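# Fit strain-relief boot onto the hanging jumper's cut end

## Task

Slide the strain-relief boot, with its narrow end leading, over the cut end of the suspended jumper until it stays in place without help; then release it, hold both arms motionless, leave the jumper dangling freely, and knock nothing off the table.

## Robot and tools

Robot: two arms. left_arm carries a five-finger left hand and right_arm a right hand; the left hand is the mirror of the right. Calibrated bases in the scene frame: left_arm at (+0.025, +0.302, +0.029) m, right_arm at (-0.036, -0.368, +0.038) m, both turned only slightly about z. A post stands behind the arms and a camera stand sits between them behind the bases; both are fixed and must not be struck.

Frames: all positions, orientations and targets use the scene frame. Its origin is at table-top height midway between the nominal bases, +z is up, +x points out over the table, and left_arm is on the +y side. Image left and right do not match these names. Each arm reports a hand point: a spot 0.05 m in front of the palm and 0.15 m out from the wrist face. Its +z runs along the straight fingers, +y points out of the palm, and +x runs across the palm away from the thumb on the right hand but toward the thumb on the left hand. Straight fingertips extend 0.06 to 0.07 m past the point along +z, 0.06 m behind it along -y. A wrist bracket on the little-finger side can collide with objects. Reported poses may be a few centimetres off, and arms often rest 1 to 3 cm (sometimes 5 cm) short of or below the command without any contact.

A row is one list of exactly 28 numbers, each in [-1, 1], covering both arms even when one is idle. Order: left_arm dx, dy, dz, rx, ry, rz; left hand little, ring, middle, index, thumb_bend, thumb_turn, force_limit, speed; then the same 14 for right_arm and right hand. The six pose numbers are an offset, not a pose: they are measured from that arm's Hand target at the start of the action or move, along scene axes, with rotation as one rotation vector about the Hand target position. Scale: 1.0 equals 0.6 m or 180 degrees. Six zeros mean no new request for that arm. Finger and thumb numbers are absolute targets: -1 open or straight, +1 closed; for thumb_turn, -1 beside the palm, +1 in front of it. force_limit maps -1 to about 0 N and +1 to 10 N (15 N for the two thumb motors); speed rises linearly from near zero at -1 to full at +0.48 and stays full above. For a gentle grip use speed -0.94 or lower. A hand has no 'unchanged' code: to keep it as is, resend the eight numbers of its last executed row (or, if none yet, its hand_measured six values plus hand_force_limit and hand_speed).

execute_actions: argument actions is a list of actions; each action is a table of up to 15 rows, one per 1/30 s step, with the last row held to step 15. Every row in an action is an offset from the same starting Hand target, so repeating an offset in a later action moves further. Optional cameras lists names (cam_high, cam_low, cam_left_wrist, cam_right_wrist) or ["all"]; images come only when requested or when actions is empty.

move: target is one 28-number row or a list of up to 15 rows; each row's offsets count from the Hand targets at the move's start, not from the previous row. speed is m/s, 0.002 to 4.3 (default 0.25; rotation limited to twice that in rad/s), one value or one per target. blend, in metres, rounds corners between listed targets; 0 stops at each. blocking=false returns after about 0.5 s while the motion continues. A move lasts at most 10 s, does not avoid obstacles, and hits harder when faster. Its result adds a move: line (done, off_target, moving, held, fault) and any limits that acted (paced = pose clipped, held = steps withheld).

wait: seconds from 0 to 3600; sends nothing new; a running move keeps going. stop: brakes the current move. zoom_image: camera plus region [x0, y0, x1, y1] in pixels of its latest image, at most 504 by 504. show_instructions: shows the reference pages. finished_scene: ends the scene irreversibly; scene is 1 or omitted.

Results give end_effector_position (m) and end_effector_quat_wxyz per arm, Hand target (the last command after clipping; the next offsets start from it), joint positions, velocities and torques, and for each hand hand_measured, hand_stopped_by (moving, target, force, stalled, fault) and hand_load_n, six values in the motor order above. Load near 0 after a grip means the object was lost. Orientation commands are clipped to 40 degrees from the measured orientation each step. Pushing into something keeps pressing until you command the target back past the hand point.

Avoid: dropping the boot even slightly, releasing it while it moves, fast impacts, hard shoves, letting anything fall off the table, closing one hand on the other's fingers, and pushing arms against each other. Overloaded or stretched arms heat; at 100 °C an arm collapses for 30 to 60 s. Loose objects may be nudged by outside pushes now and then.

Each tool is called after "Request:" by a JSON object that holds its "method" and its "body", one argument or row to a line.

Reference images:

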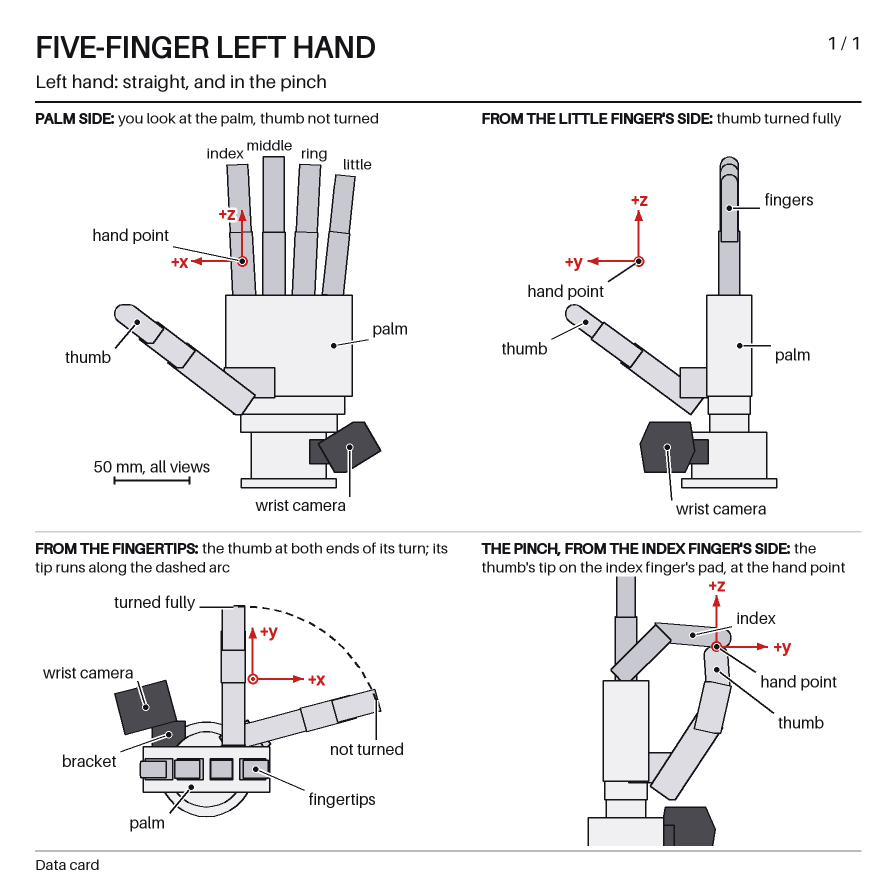

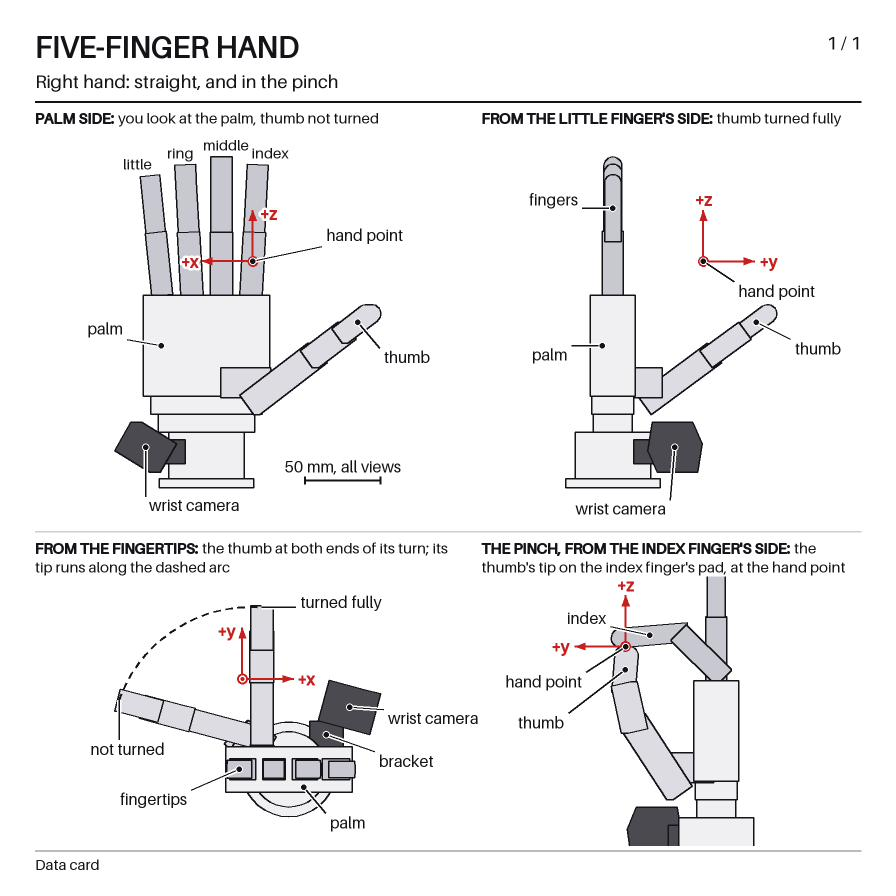

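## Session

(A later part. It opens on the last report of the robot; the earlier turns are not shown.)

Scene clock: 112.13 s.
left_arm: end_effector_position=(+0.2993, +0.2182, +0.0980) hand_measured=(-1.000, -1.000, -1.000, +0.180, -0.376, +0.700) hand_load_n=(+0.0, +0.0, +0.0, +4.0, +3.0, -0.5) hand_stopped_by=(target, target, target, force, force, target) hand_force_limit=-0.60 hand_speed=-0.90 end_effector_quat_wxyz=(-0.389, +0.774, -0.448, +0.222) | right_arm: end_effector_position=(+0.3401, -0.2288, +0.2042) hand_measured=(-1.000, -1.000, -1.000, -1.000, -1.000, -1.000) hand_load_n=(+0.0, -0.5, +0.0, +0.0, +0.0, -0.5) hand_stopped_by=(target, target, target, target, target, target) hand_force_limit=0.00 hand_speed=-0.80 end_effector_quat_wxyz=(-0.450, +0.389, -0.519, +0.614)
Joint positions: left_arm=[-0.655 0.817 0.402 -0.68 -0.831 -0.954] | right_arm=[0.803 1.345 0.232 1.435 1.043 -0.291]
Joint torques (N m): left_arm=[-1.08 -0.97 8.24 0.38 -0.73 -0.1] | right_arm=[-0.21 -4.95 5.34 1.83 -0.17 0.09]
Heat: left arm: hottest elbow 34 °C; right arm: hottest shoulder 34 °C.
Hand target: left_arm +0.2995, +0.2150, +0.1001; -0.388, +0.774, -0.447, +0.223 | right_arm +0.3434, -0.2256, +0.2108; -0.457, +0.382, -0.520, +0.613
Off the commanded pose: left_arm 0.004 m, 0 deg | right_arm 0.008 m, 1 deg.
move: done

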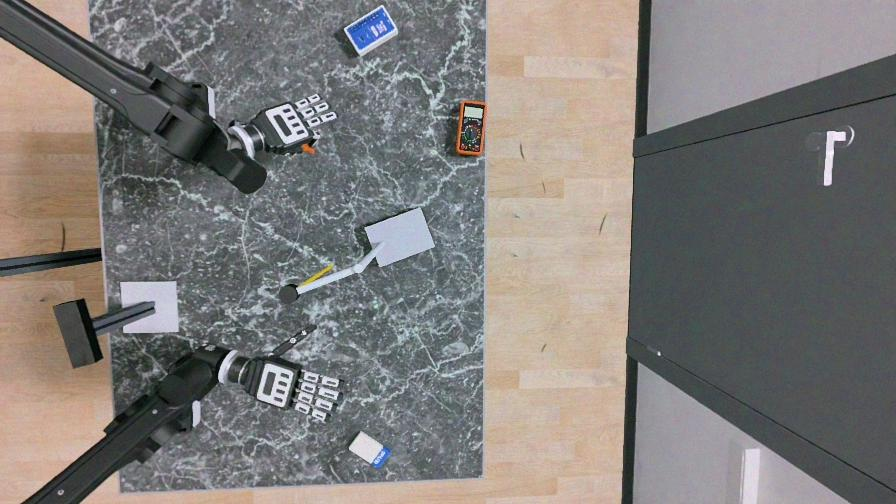

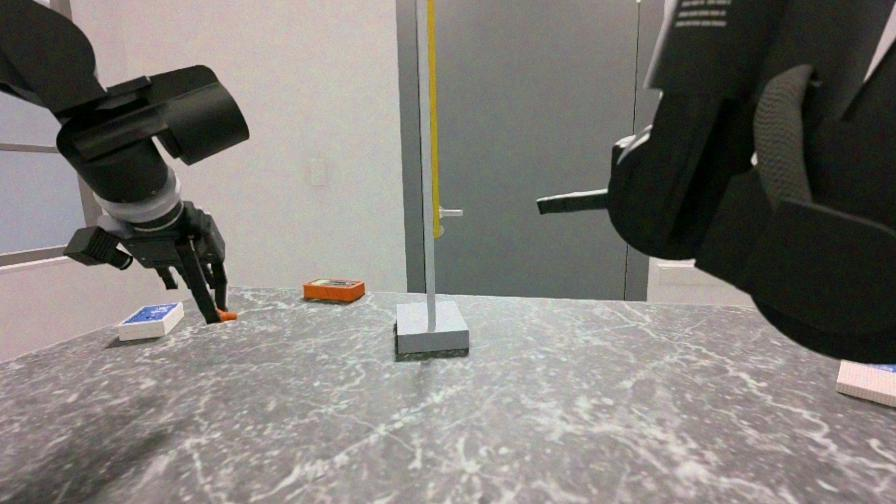

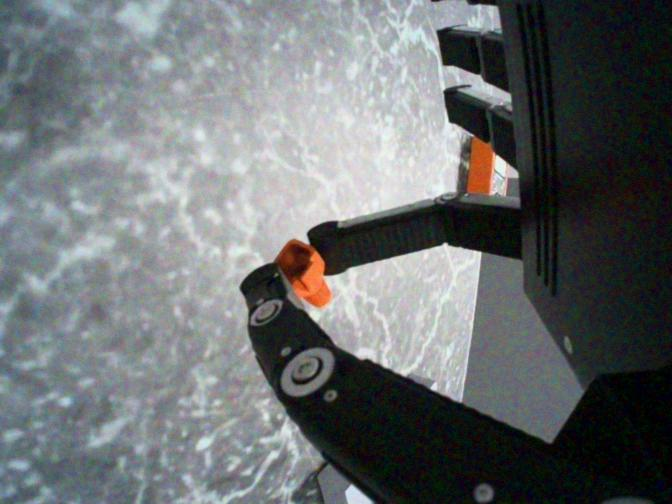

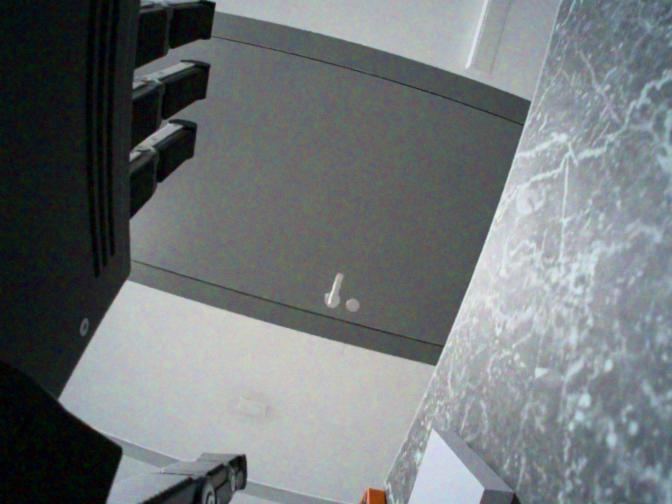

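Request:
{"method": "move", "body": {
  "target": [0,0,-0.125,0,0,0,-1,-1,-1,0.3,-0.25,0.7,-0.6,-0.9,0,0,0,0,0,0,-1,-1,-1,-1,-1,-1,0,-0.8],
  "speed": 0.1,
  "cameras": ["cam_low","cam_high"]
}}

Request:
{"method": "zoom_image", "body": {
  "camera": "cam_low",
  "region": [160, 300, 280, 400]
}}

Scene clock: 114.40 s.
left_arm: end_effector_position=(+0.2948, +0.2208, +0.0226) hand_measured=(-1.000, -1.000, -1.000, +0.180, -0.376, +0.700) hand_load_n=(+0.0, +0.0, +0.0, +3.5, +3.0, -0.5) hand_stopped_by=(target, target, target, force, force, target) hand_force_limit=-0.60 hand_speed=-0.90 end_effector_quat_wxyz=(-0.390, +0.774, -0.451, +0.213) | right_arm: end_effector_position=(+0.3401, -0.2288, +0.2042) hand_measured=(-1.000, -1.000, -1.000, -1.000, -1.000, -1.000) hand_load_n=(+0.0, +0.0, +0.0, +0.0, +0.0, -0.5) hand_stopped_by=(target, target, target, target, target, target) hand_force_limit=0.00 hand_speed=-0.80 end_effector_quat_wxyz=(-0.450, +0.389, -0.519, +0.614)
Joint positions: left_arm=[-0.658 1.032 0.267 -0.355 -0.833 -0.962] | right_arm=[0.803 1.345 0.232 1.435 1.043 -0.291]
Joint torques (N m): left_arm=[-0.85 -1.67 6.58 1.55 -0.69 -0.04] | right_arm=[0.09 -5.07 5.42 1.8 -0.15 0.07]
Heat: left arm: hottest elbow 34 °C; right arm: hottest shoulder 34 °C.
Hand target: left_arm +0.2996, +0.2151, +0.0253; -0.389, +0.774, -0.447, +0.223 | right_arm +0.3434, -0.2256, +0.2108; -0.457, +0.382, -0.520, +0.613
Off the commanded pose: left_arm 0.008 m, 1 deg | right_arm 0.008 m, 1 deg.
move: done
Images, in order (width x height): cam_high 896x504, cam_low 896x504.

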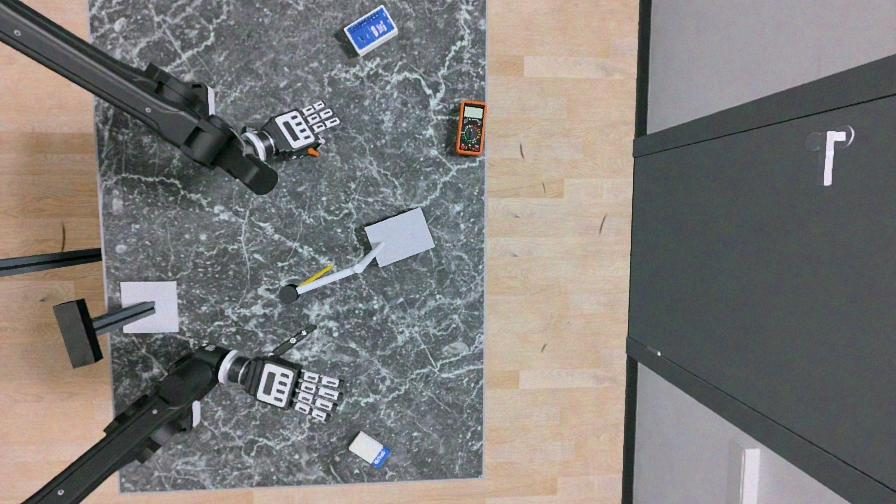

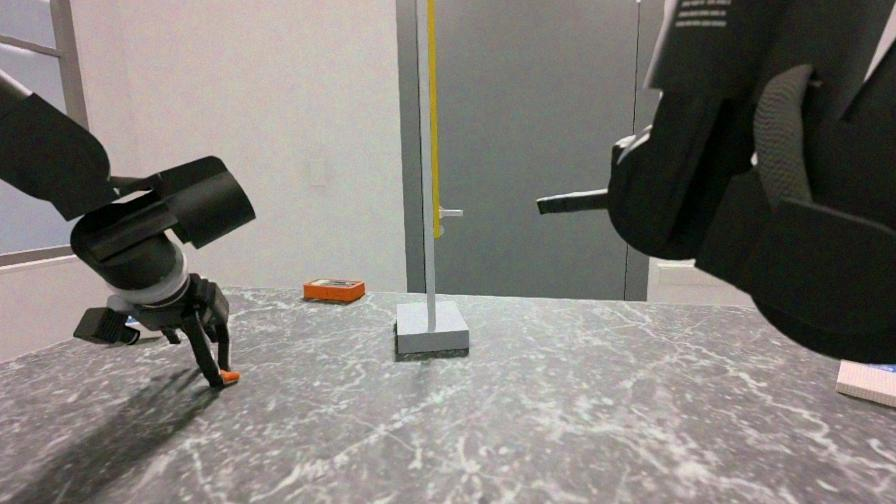

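Scaled by 4.200.

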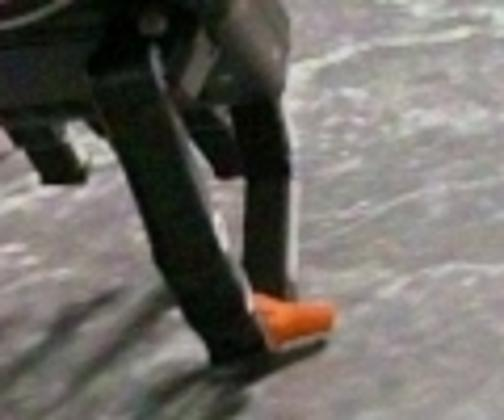

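Request:
{"method": "move", "body": {
  "target": [0,0,-0.0085,0,0,0,-1,-1,-1,0.3,-0.25,0.7,-0.6,-0.9,0,0,0,0,0,0,-1,-1,-1,-1,-1,-1,0,-0.8],
  "speed": 0.05,
  "cameras": ["cam_low","cam_left_wrist"]
}}

Request:
{"method": "zoom_image", "body": {
  "camera": "cam_low",
  "region": [160, 300, 280, 400]
}}

Scene clock: 115.53 s.
left_arm: end_effector_position=(+0.2966, +0.2197, +0.0193) hand_measured=(-1.000, -1.000, -1.000, +0.180, -0.376, +0.700) hand_load_n=(+0.0, +0.0, +0.0, +3.5, +3.0, -1.0) hand_stopped_by=(target, target, target, force, force, target) hand_force_limit=-0.60 hand_speed=-0.90 end_effector_quat_wxyz=(-0.390, +0.774, -0.450, +0.215) | right_arm: end_effector_position=(+0.3401, -0.2288, +0.2042) hand_measured=(-1.000, -1.000, -1.000, -1.000, -1.000, -1.000) hand_load_n=(+0.0, +0.0, +0.0, -0.5, +0.0, -0.5) hand_stopped_by=(target, target, target, target, target, target) hand_force_limit=0.00 hand_speed=-0.80 end_effector_quat_wxyz=(-0.450, +0.389, -0.519, +0.614)
Joint positions: left_arm=[-0.658 1.052 0.264 -0.325 -0.834 -0.962] | right_arm=[0.803 1.345 0.232 1.435 1.043 -0.291]
Joint torques (N m): left_arm=[-0.79 -1.55 6.23 1.52 -0.65 -0.04] | right_arm=[0.21 -4.66 5.42 1.74 -0.19 0.09]
Heat: left arm: hottest elbow 34 °C; right arm: hottest shoulder 34 °C.
Hand target: left_arm +0.2996, +0.2151, +0.0202; -0.388, +0.774, -0.447, +0.223 | right_arm +0.3434, -0.2256, +0.2108; -0.457, +0.382, -0.520, +0.613
Off the commanded pose: left_arm 0.006 m, 1 deg | right_arm 0.008 m, 1 deg.
move: done

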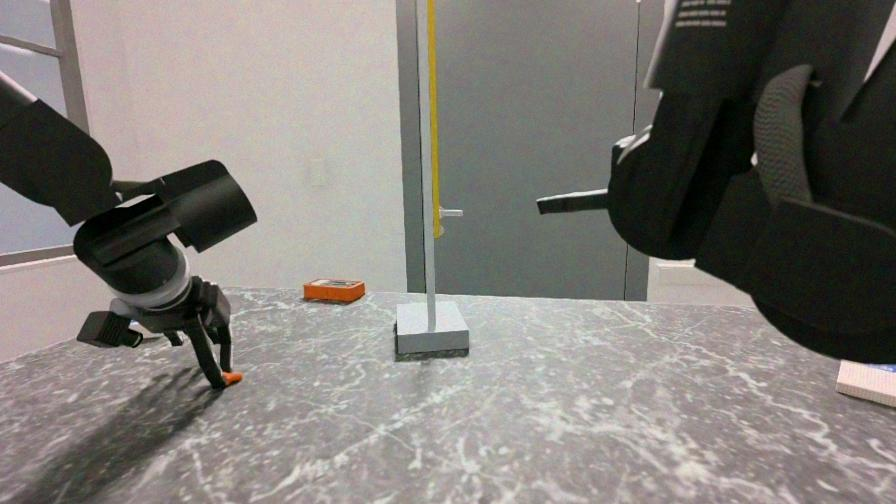

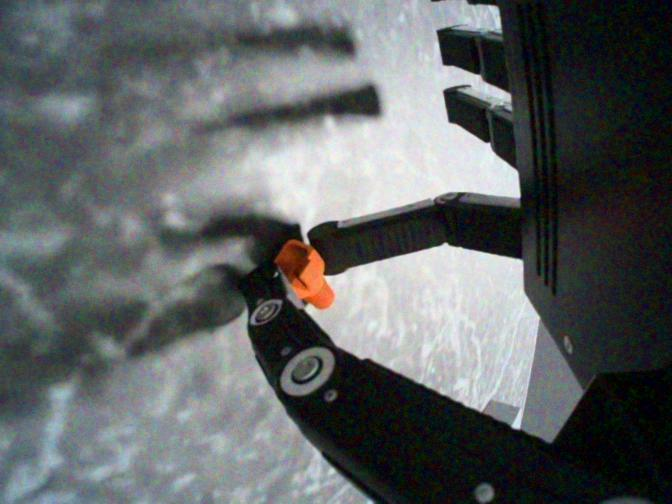

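Scaled by 4.200.

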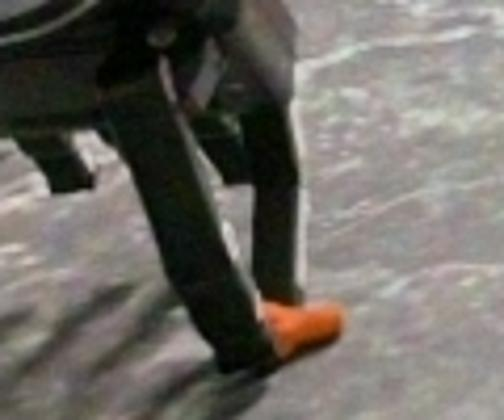

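Request:
{"method": "move", "body": {
  "target": [0,0,-0.005,0,0,0,-1,-1,-1,0.3,-0.25,0.7,-0.6,-0.9,0,0,0,0,0,0,-1,-1,-1,-1,-1,-1,0,-0.8],
  "speed": 0.03,
  "cameras": ["cam_low","cam_left_wrist"]
}}

Request:
{"method": "zoom_image", "body": {
  "camera": "cam_left_wrist",
  "region": [200, 180, 400, 340]
}}

Request:
{"method": "zoom_image", "body": {
  "camera": "cam_low",
  "region": [190, 340, 260, 400]
}}

Scene clock: 116.63 s.
left_arm: end_effector_position=(+0.2984, +0.2190, +0.0188) hand_measured=(-1.000, -1.000, -1.000, +0.180, -0.376, +0.700) hand_load_n=(+0.0, +0.0, +0.0, +4.0, +2.5, -2.0) hand_stopped_by=(target, target, target, force, force, target) hand_force_limit=-0.60 hand_speed=-0.90 end_effector_quat_wxyz=(-0.391, +0.774, -0.448, +0.218) | right_arm: end_effector_position=(+0.3401, -0.2288, +0.2042) hand_measured=(-1.000, -1.000, -1.000, -1.000, -1.000, -1.000) hand_load_n=(+0.0, +0.0, +0.0, +0.0, +0.0, +0.0) hand_stopped_by=(target, target, target, target, target, target) hand_force_limit=0.00 hand_speed=-0.80 end_effector_quat_wxyz=(-0.450, +0.389, -0.519, +0.614)
Joint positions: left_arm=[-0.658 1.061 0.262 -0.308 -0.837 -0.962] | right_arm=[0.803 1.345 0.232 1.435 1.043 -0.291]
Joint torques (N m): left_arm=[-0.73 -1.44 6 1.59 -0.53 -0.04] | right_arm=[-0.15 -5.19 5.35 1.77 -0.2 0.1]
Heat: left arm: hottest elbow 34 °C; right arm: hottest shoulder 34 °C.
Hand target: left_arm +0.2996, +0.2151, +0.0171; -0.388, +0.774, -0.447, +0.223 | right_arm +0.3434, -0.2256, +0.2108; -0.457, +0.382, -0.520, +0.613
Off the commanded pose: left_arm 0.004 m, 1 deg | right_arm 0.008 m, 1 deg.
move: done

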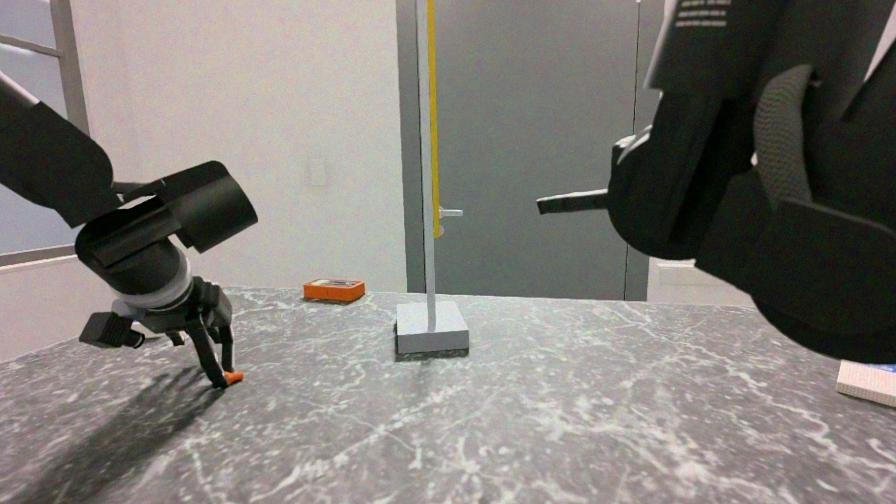

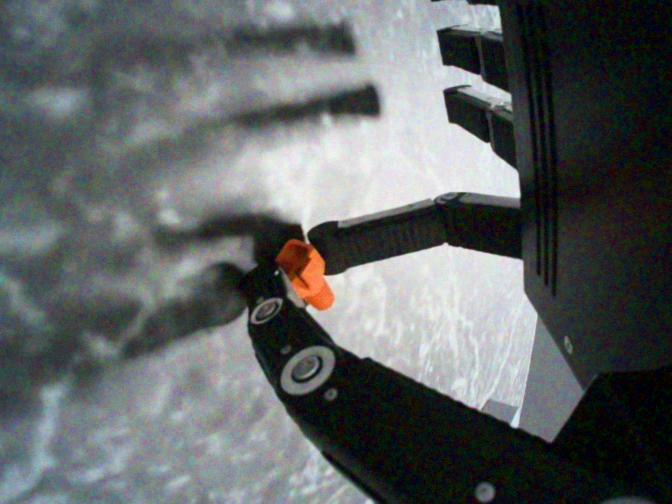

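Scaled by 2.520 from the camera's image (finer frame: 960x720).

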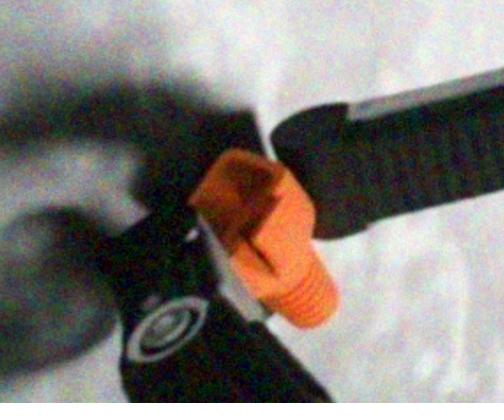

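Scaled by 7.200.

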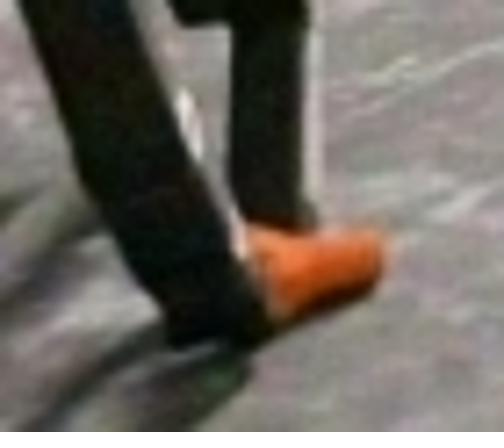

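Request:
{"method": "move", "body": {
  "target": [0,0,0,0,0,0,-1,-1,-1,-0.2,-0.6,0.7,-0.6,-0.88,0,0,0,0,0,0,-1,-1,-1,-1,-1,-1,0,-0.8],
  "speed": 0.03,
  "cameras": ["cam_low","cam_left_wrist","cam_high"]
}}

Request:
{"method": "zoom_image", "body": {
  "camera": "cam_left_wrist",
  "region": [200, 180, 400, 340]
}}

Request:
{"method": "zoom_image", "body": {
  "camera": "cam_high",
  "region": [250, 90, 350, 190]
}}

Request:
{"method": "zoom_image", "body": {
  "camera": "cam_low",
  "region": [190, 340, 260, 400]
}}

Scene clock: 119.23 s.
left_arm: end_effector_position=(+0.2998, +0.2176, +0.0196) hand_measured=(-1.000, -1.000, -1.000, -0.198, -0.600, +0.700) hand_load_n=(+0.0, +0.0, +0.0, -7.0, +0.0, +0.0) hand_stopped_by=(target, target, target, target, target, target) hand_force_limit=-0.60 hand_speed=-0.88 end_effector_quat_wxyz=(-0.392, +0.773, -0.445, +0.224) | right_arm: end_effector_position=(+0.3401, -0.2288, +0.2042) hand_measured=(-1.000, -1.000, -1.000, -1.000, -1.000, -1.000) hand_load_n=(+0.0, -0.5, +0.0, +0.0, +0.0, +0.0) hand_stopped_by=(target, target, target, target, target, target) hand_force_limit=0.00 hand_speed=-0.80 end_effector_quat_wxyz=(-0.450, +0.389, -0.519, +0.614)
Joint positions: left_arm=[-0.663 1.061 0.259 -0.295 -0.842 -0.964] | right_arm=[0.803 1.345 0.232 1.435 1.043 -0.291]
Joint torques (N m): left_arm=[-0.38 -1.2 6.24 1.06 -0.34 -0.02] | right_arm=[-0.21 -4.89 5.22 1.87 -0.2 0.11]
Heat: left arm: hottest elbow 34 °C; right arm: hottest shoulder 34 °C.
Hand target: left_arm +0.2995, +0.2152, +0.0171; -0.388, +0.774, -0.447, +0.223 | right_arm +0.3434, -0.2256, +0.2108; -0.457, +0.382, -0.520, +0.613
Off the commanded pose: left_arm 0.004 m, 0 deg | right_arm 0.008 m, 1 deg.
move: done
Images, in order (width x height): cam_high 896x504, cam_low 896x504, cam_left_wrist 672x504.

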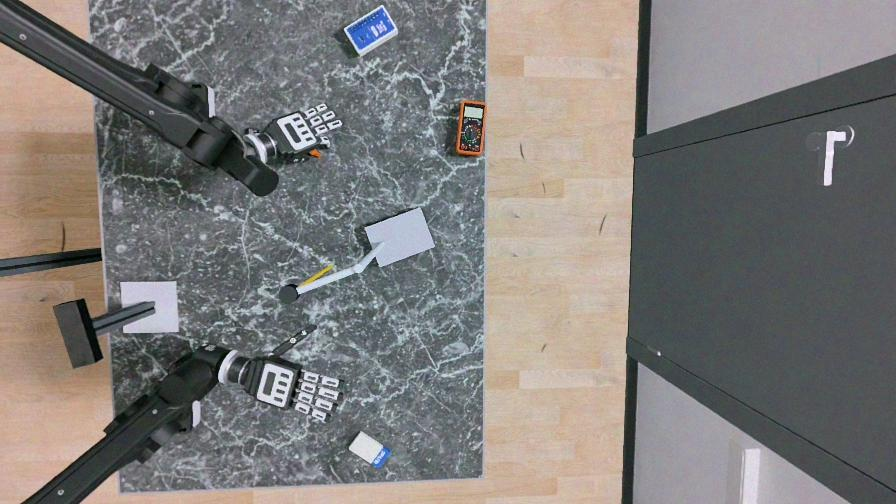

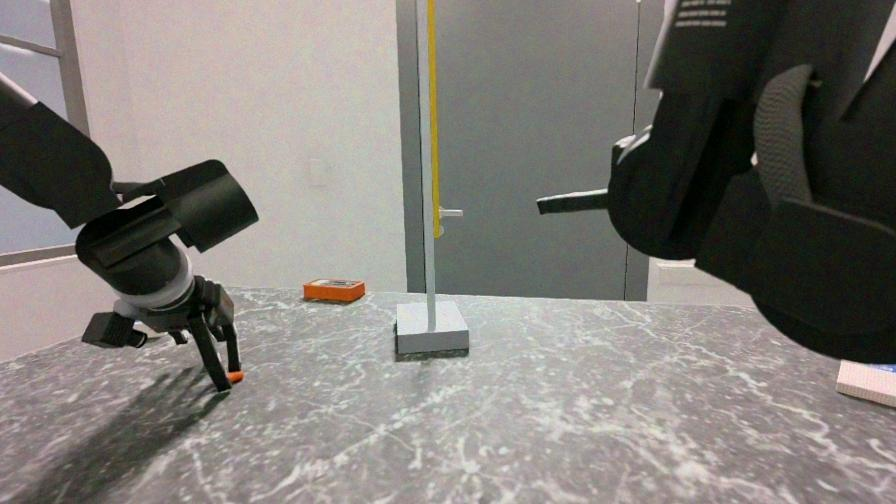

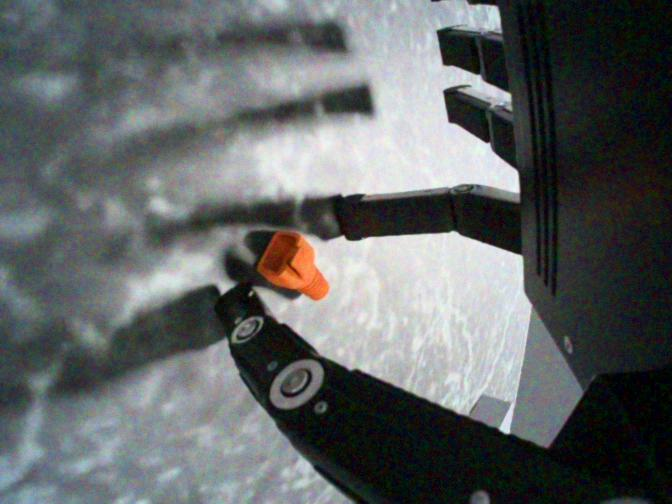

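Scaled by 2.520 from the camera's image (finer frame: 960x720).

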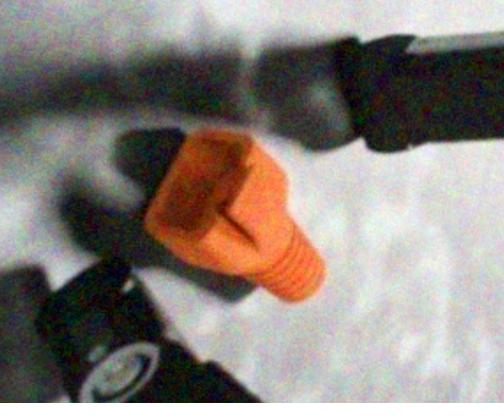

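Scaled by 5.040.

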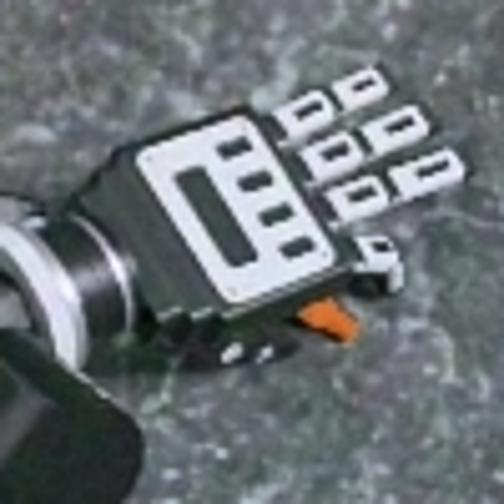

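Scaled by 7.200.

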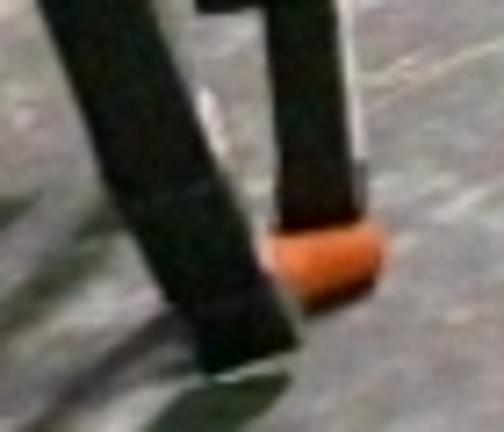

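Request:
{"method": "move", "body": {
  "target": [
    [0,0,0.03,0,0,0,-1,-1,-1,-0.2,-0.6,0.7,-0.6,-0.88,0,0,0,0,0,0,-1,-1,-1,-1,-1,-1,0,-0.8],
    [0,0,0.09,0,0,0.178,-1,-1,-1,-0.2,-0.6,0.7,-0.6,-0.88,0,0,0,0,0,0,-1,-1,-1,-1,-1,-1,0,-0.8]
  ],
  "speed": 0.12,
  "cameras": ["cam_low","cam_left_wrist","cam_high"]
}}

Request:
{"method": "zoom_image", "body": {
  "camera": "cam_left_wrist",
  "region": [150, 160, 400, 360]
}}

Request:
{"method": "zoom_image", "body": {
  "camera": "cam_high",
  "region": [270, 110, 340, 180]
}}

Request:
{"method": "zoom_image", "body": {
  "camera": "cam_low",
  "region": [190, 340, 260, 400]
}}

Scene clock: 124.43 s.
left_arm: end_effector_position=(+0.2894, +0.2280, +0.0625) hand_measured=(-1.000, -1.000, -1.000, -0.198, -0.600, +0.700) hand_load_n=(+0.0, +0.0, +0.0, +0.0, +0.0, +0.0) hand_stopped_by=(target, target, target, target, target, target) hand_force_limit=-0.60 hand_speed=-0.88 end_effector_quat_wxyz=(-0.440, +0.865, -0.221, +0.096) | right_arm: end_effector_position=(+0.3401, -0.2288, +0.2042) hand_measured=(-1.000, -1.000, -1.000, -1.000, -1.000, -1.000) hand_load_n=(+0.0, +0.0, +0.0, +0.0, +0.0, +0.0) hand_stopped_by=(target, target, target, target, target, target) hand_force_limit=0.00 hand_speed=-0.80 end_effector_quat_wxyz=(-0.450, +0.389, -0.519, +0.614)
Joint positions: left_arm=[-0.746 1.294 0.594 -1.22 -0.886 -1.975] | right_arm=[0.803 1.345 0.232 1.435 1.043 -0.291]
Joint torques (N m): left_arm=[-0.97 -3.96 8.17 -1.1 -0.55 -0.12] | right_arm=[-0.09 -5.13 5.46 1.61 -0.17 0.09]
Heat: left arm: hottest elbow 34 °C; right arm: hottest shoulder 34 °C.
Hand target: left_arm +0.2996, +0.2150, +0.0712; -0.435, +0.868, -0.216, +0.108 | right_arm +0.3434, -0.2256, +0.2108; -0.457, +0.382, -0.520, +0.613
Off the commanded pose: left_arm 0.018 m, 2 deg | right_arm 0.008 m, 1 deg.
move: off_target (left_arm)
Images, in order (width x height): cam_high 896x504, cam_low 896x504, cam_left_wrist 672x504.

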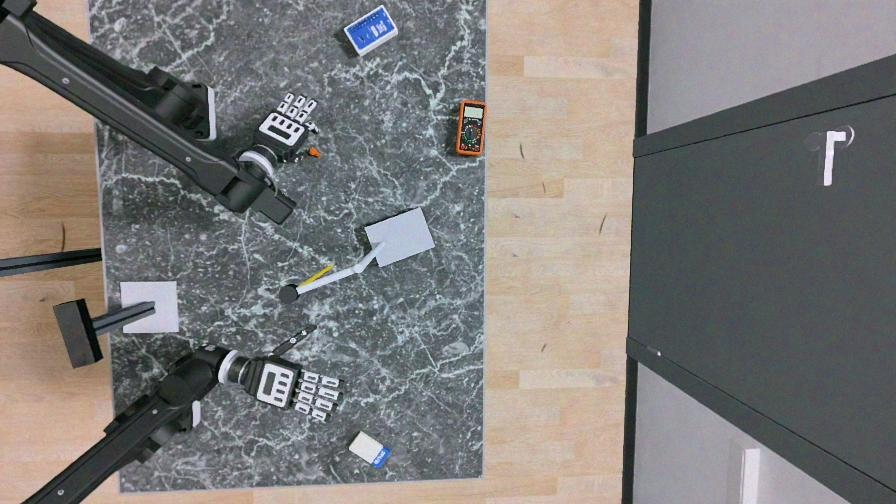

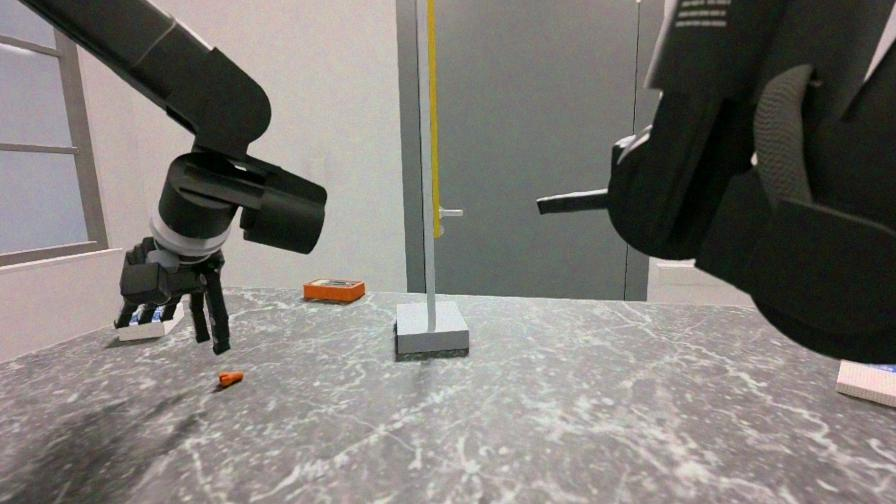

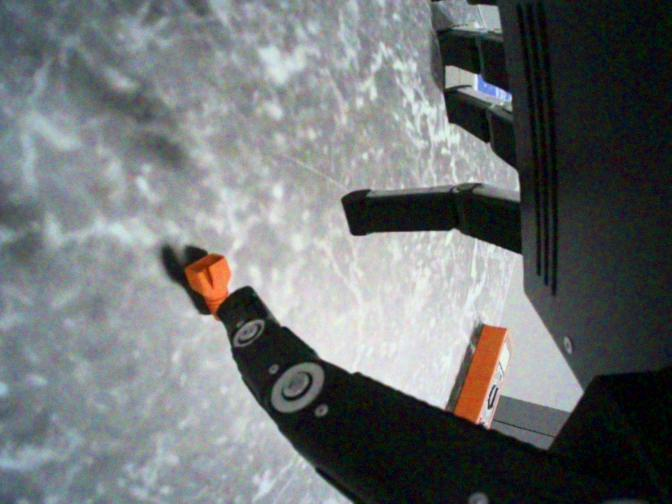

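Scaled by 2.016 from the camera's image (finer frame: 960x720).

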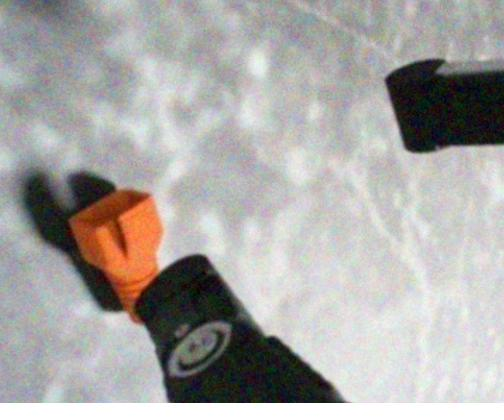

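Scaled by 7.200.

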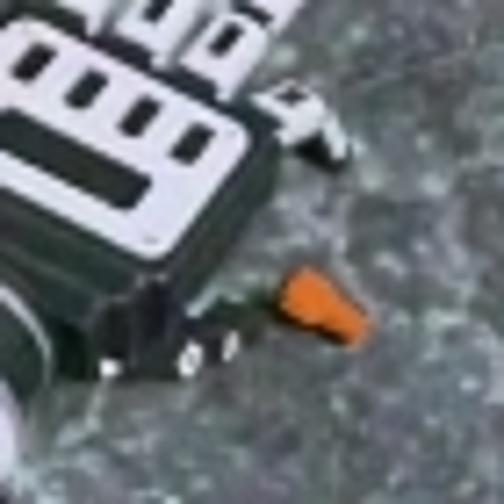

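Scaled by 7.200.

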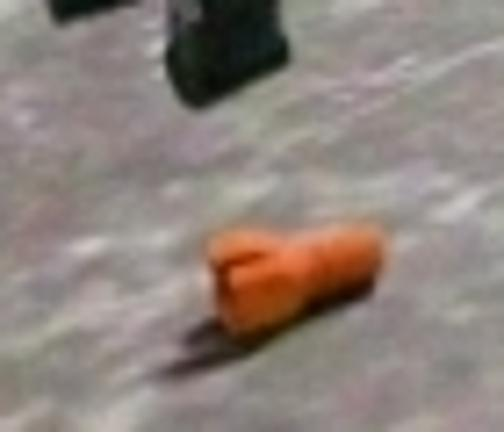

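Request:
{"method": "move", "body": {
  "target": [-0.012,0.001,-0.0585,0,0,-0.0167,-1,-1,-1,-0.2,-0.6,0.76,-0.6,-0.88,0,0,0,0,0,0,-1,-1,-1,-1,-1,-1,0,-0.8],
  "speed": 0.1,
  "cameras": ["cam_low","cam_left_wrist","cam_high"]
}}

Request:
{"method": "zoom_image", "body": {
  "camera": "cam_left_wrist",
  "region": [150, 160, 400, 360]
}}

Request:
{"method": "zoom_image", "body": {
  "camera": "cam_high",
  "region": [270, 110, 340, 180]
}}

Request:
{"method": "zoom_image", "body": {
  "camera": "cam_low",
  "region": [170, 320, 260, 400]
}}

Scene clock: 130.90 s.
left_arm: end_effector_position=(+0.2900, +0.2212, +0.0356) hand_measured=(-1.000, -1.000, -1.000, -0.198, -0.600, +0.760) hand_load_n=(+0.0, -0.5, -0.5, +0.0, +0.0, +0.0) hand_stopped_by=(target, target, target, target, target, target) hand_force_limit=-0.60 hand_speed=-0.88 end_effector_quat_wxyz=(-0.433, +0.864, -0.230, +0.114) | right_arm: end_effector_position=(+0.3401, -0.2288, +0.2042) hand_measured=(-1.000, -1.000, -1.000, -1.000, -1.000, -1.000) hand_load_n=(+0.0, -0.5, +0.0, +0.0, +0.0, -0.5) hand_stopped_by=(target, target, target, target, target, target) hand_force_limit=0.00 hand_speed=-0.80 end_effector_quat_wxyz=(-0.450, +0.389, -0.519, +0.614)
Joint positions: left_arm=[-0.766 1.344 0.546 -1.08 -0.891 -1.955] | right_arm=[0.803 1.345 0.232 1.435 1.043 -0.291]
Joint torques (N m): left_arm=[-0.73 -4.19 5.48 -0.01 -0.78 0.16] | right_arm=[-0.44 -5.25 5.29 1.65 -0.13 0.05]
Heat: left arm: hottest elbow 35 °C; right arm: hottest shoulder 34 °C.
Hand target: left_arm +0.2923, +0.2157, +0.0360; -0.432, +0.862, -0.239, +0.119 | right_arm +0.3434, -0.2256, +0.2108; -0.457, +0.382, -0.520, +0.613
Off the commanded pose: left_arm 0.006 m, 1 deg | right_arm 0.008 m, 1 deg.
move: done
Images, in order (width x height): cam_high 896x504, cam_low 896x504, cam_left_wrist 672x504.

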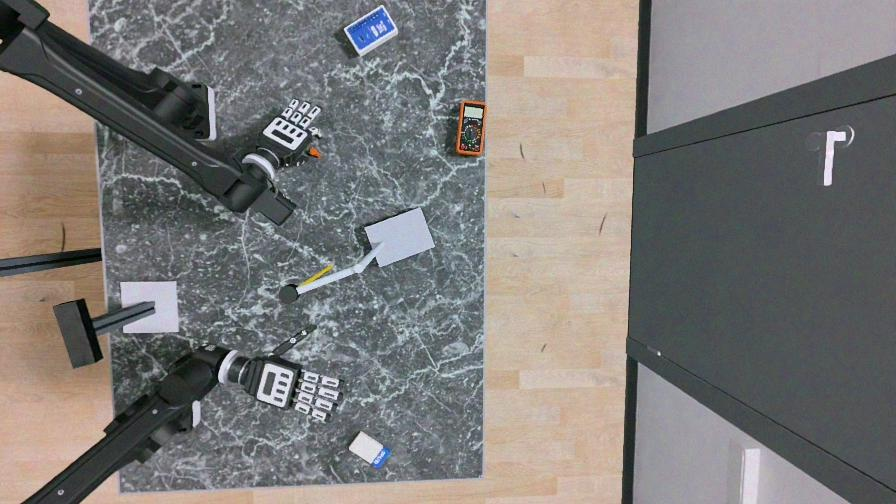

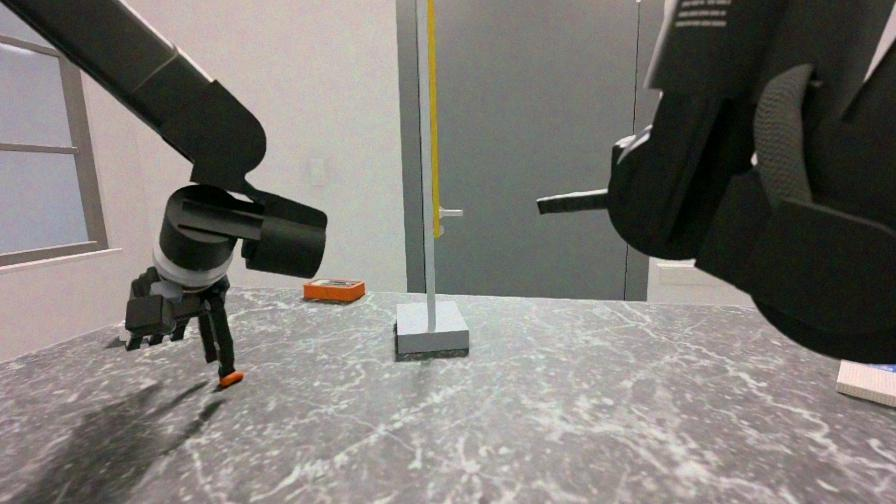

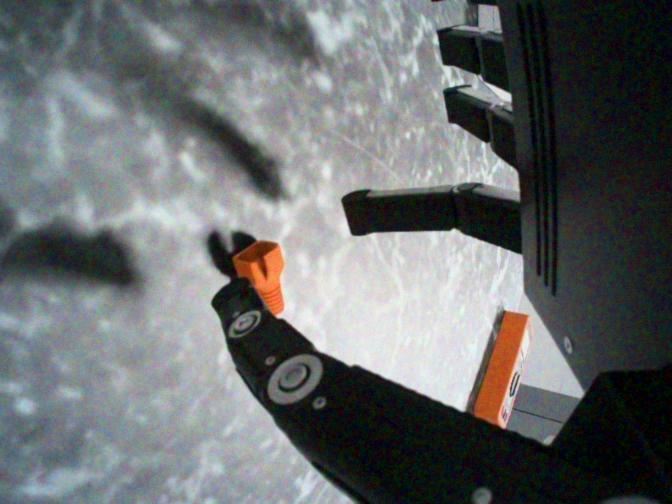

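Scaled by 2.016 from the camera's image (finer frame: 960x720).

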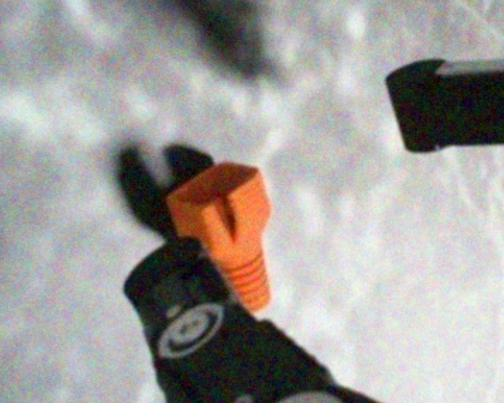

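Scaled by 7.200.

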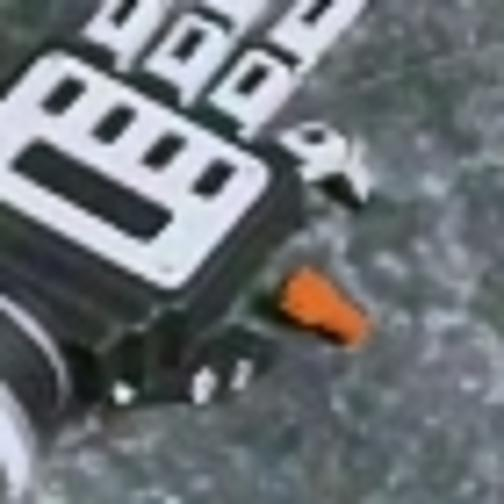

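Scaled by 5.600.

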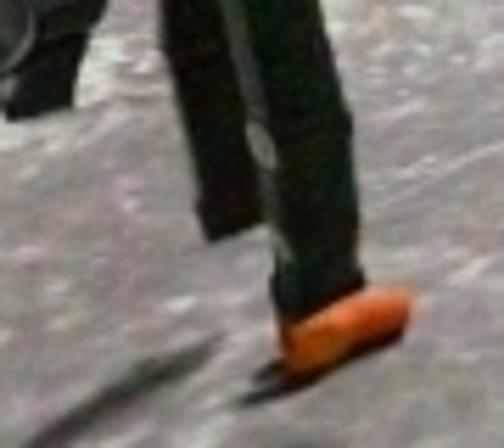

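Request:
{"method": "move", "body": {
  "target": [-0.003,-0.0053,-0.019,0,0,0,-1,-1,-1,-0.25,-0.8,0.76,-0.6,-0.85,0,0,0,0,0,0,-1,-1,-1,-1,-1,-1,0,-0.8],
  "speed": 0.08,
  "cameras": ["cam_low","cam_left_wrist","cam_high"]
}}

Request:
{"method": "zoom_image", "body": {
  "camera": "cam_left_wrist",
  "region": [150, 160, 400, 360]
}}

Request:
{"method": "zoom_image", "body": {
  "camera": "cam_low",
  "region": [170, 320, 260, 400]
}}

Scene clock: 134.43 s.
left_arm: end_effector_position=(+0.2888, +0.2176, +0.0251) hand_measured=(-1.000, -1.000, -1.000, -0.250, -0.800, +0.760) hand_load_n=(-0.5, +0.0, +0.0, +0.0, +0.0, +0.0) hand_stopped_by=(target, target, target, target, target, target) hand_force_limit=-0.60 hand_speed=-0.85 end_effector_quat_wxyz=(-0.435, +0.861, -0.239, +0.112) | right_arm: end_effector_position=(+0.3401, -0.2288, +0.2042) hand_measured=(-1.000, -1.000, -1.000, -1.000, -1.000, -1.000) hand_load_n=(+0.0, +0.0, -0.5, +0.0, +0.0, -0.5) hand_stopped_by=(target, target, target, target, target, target) hand_force_limit=0.00 hand_speed=-0.80 end_effector_quat_wxyz=(-0.450, +0.389, -0.519, +0.614)
Joint positions: left_arm=[-0.779 1.382 0.541 -1.049 -0.891 -1.954] | right_arm=[0.803 1.345 0.232 1.435 1.043 -0.291]
Joint torques (N m): left_arm=[-1.03 -4.54 5 0.05 -0.6 -0.02] | right_arm=[-0.26 -5.13 5.5 1.72 -0.21 0.05]
Heat: left arm: hottest elbow 35 °C; right arm: hottest shoulder 34 °C.
Hand target: left_arm +0.2905, +0.2125, +0.0246; -0.432, +0.862, -0.239, +0.119 | right_arm +0.3434, -0.2256, +0.2108; -0.457, +0.382, -0.520, +0.613
Off the commanded pose: left_arm 0.005 m, 1 deg | right_arm 0.008 m, 1 deg.
move: done
Images, in order (width x height): cam_high 896x504, cam_low 896x504, cam_left_wrist 672x504.

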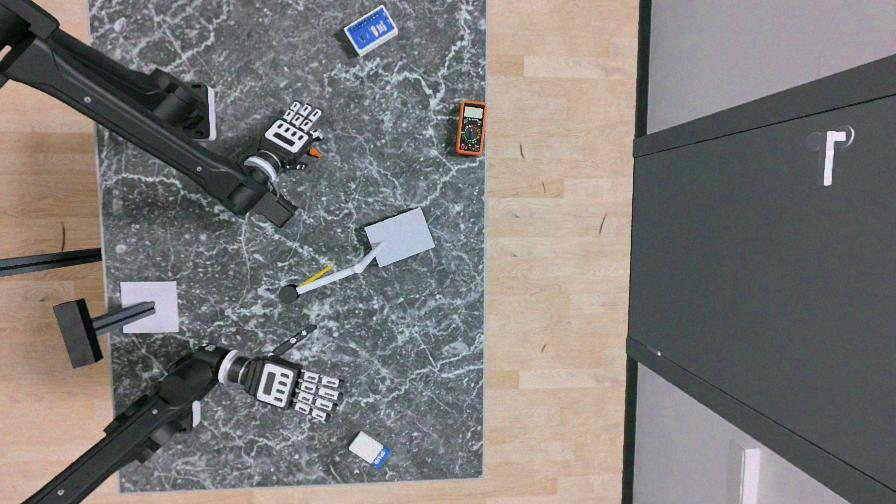

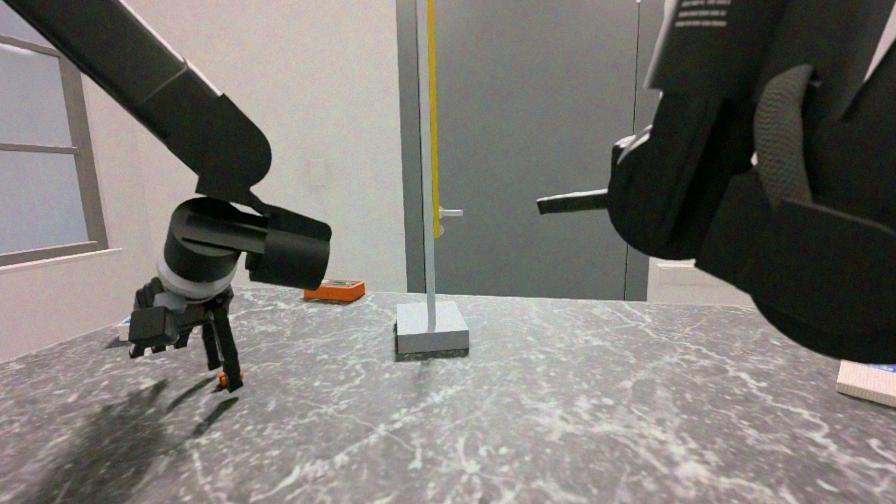

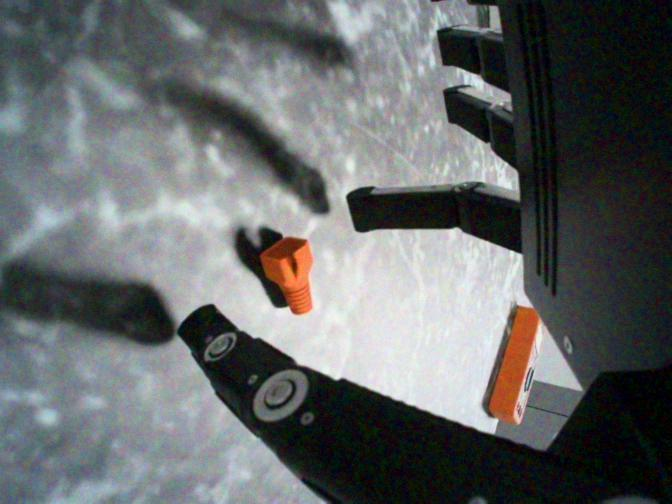

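Scaled by 2.016 from the camera's image (finer frame: 960x720).

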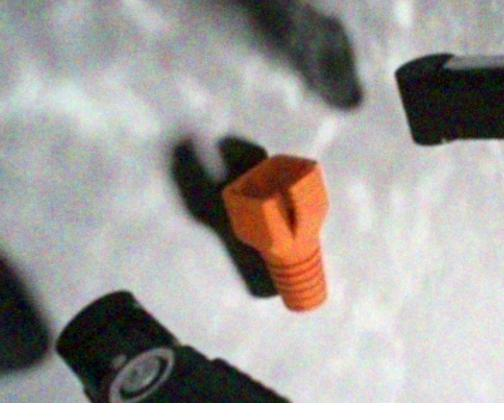

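Scaled by 5.600.

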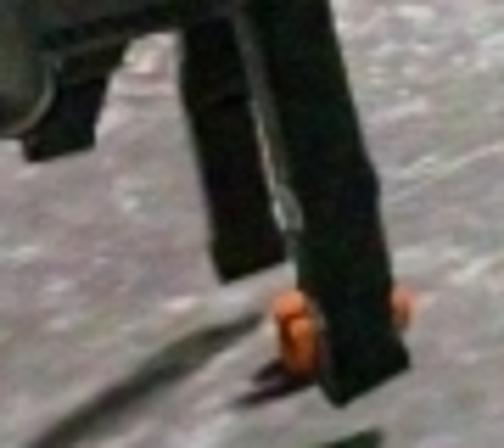

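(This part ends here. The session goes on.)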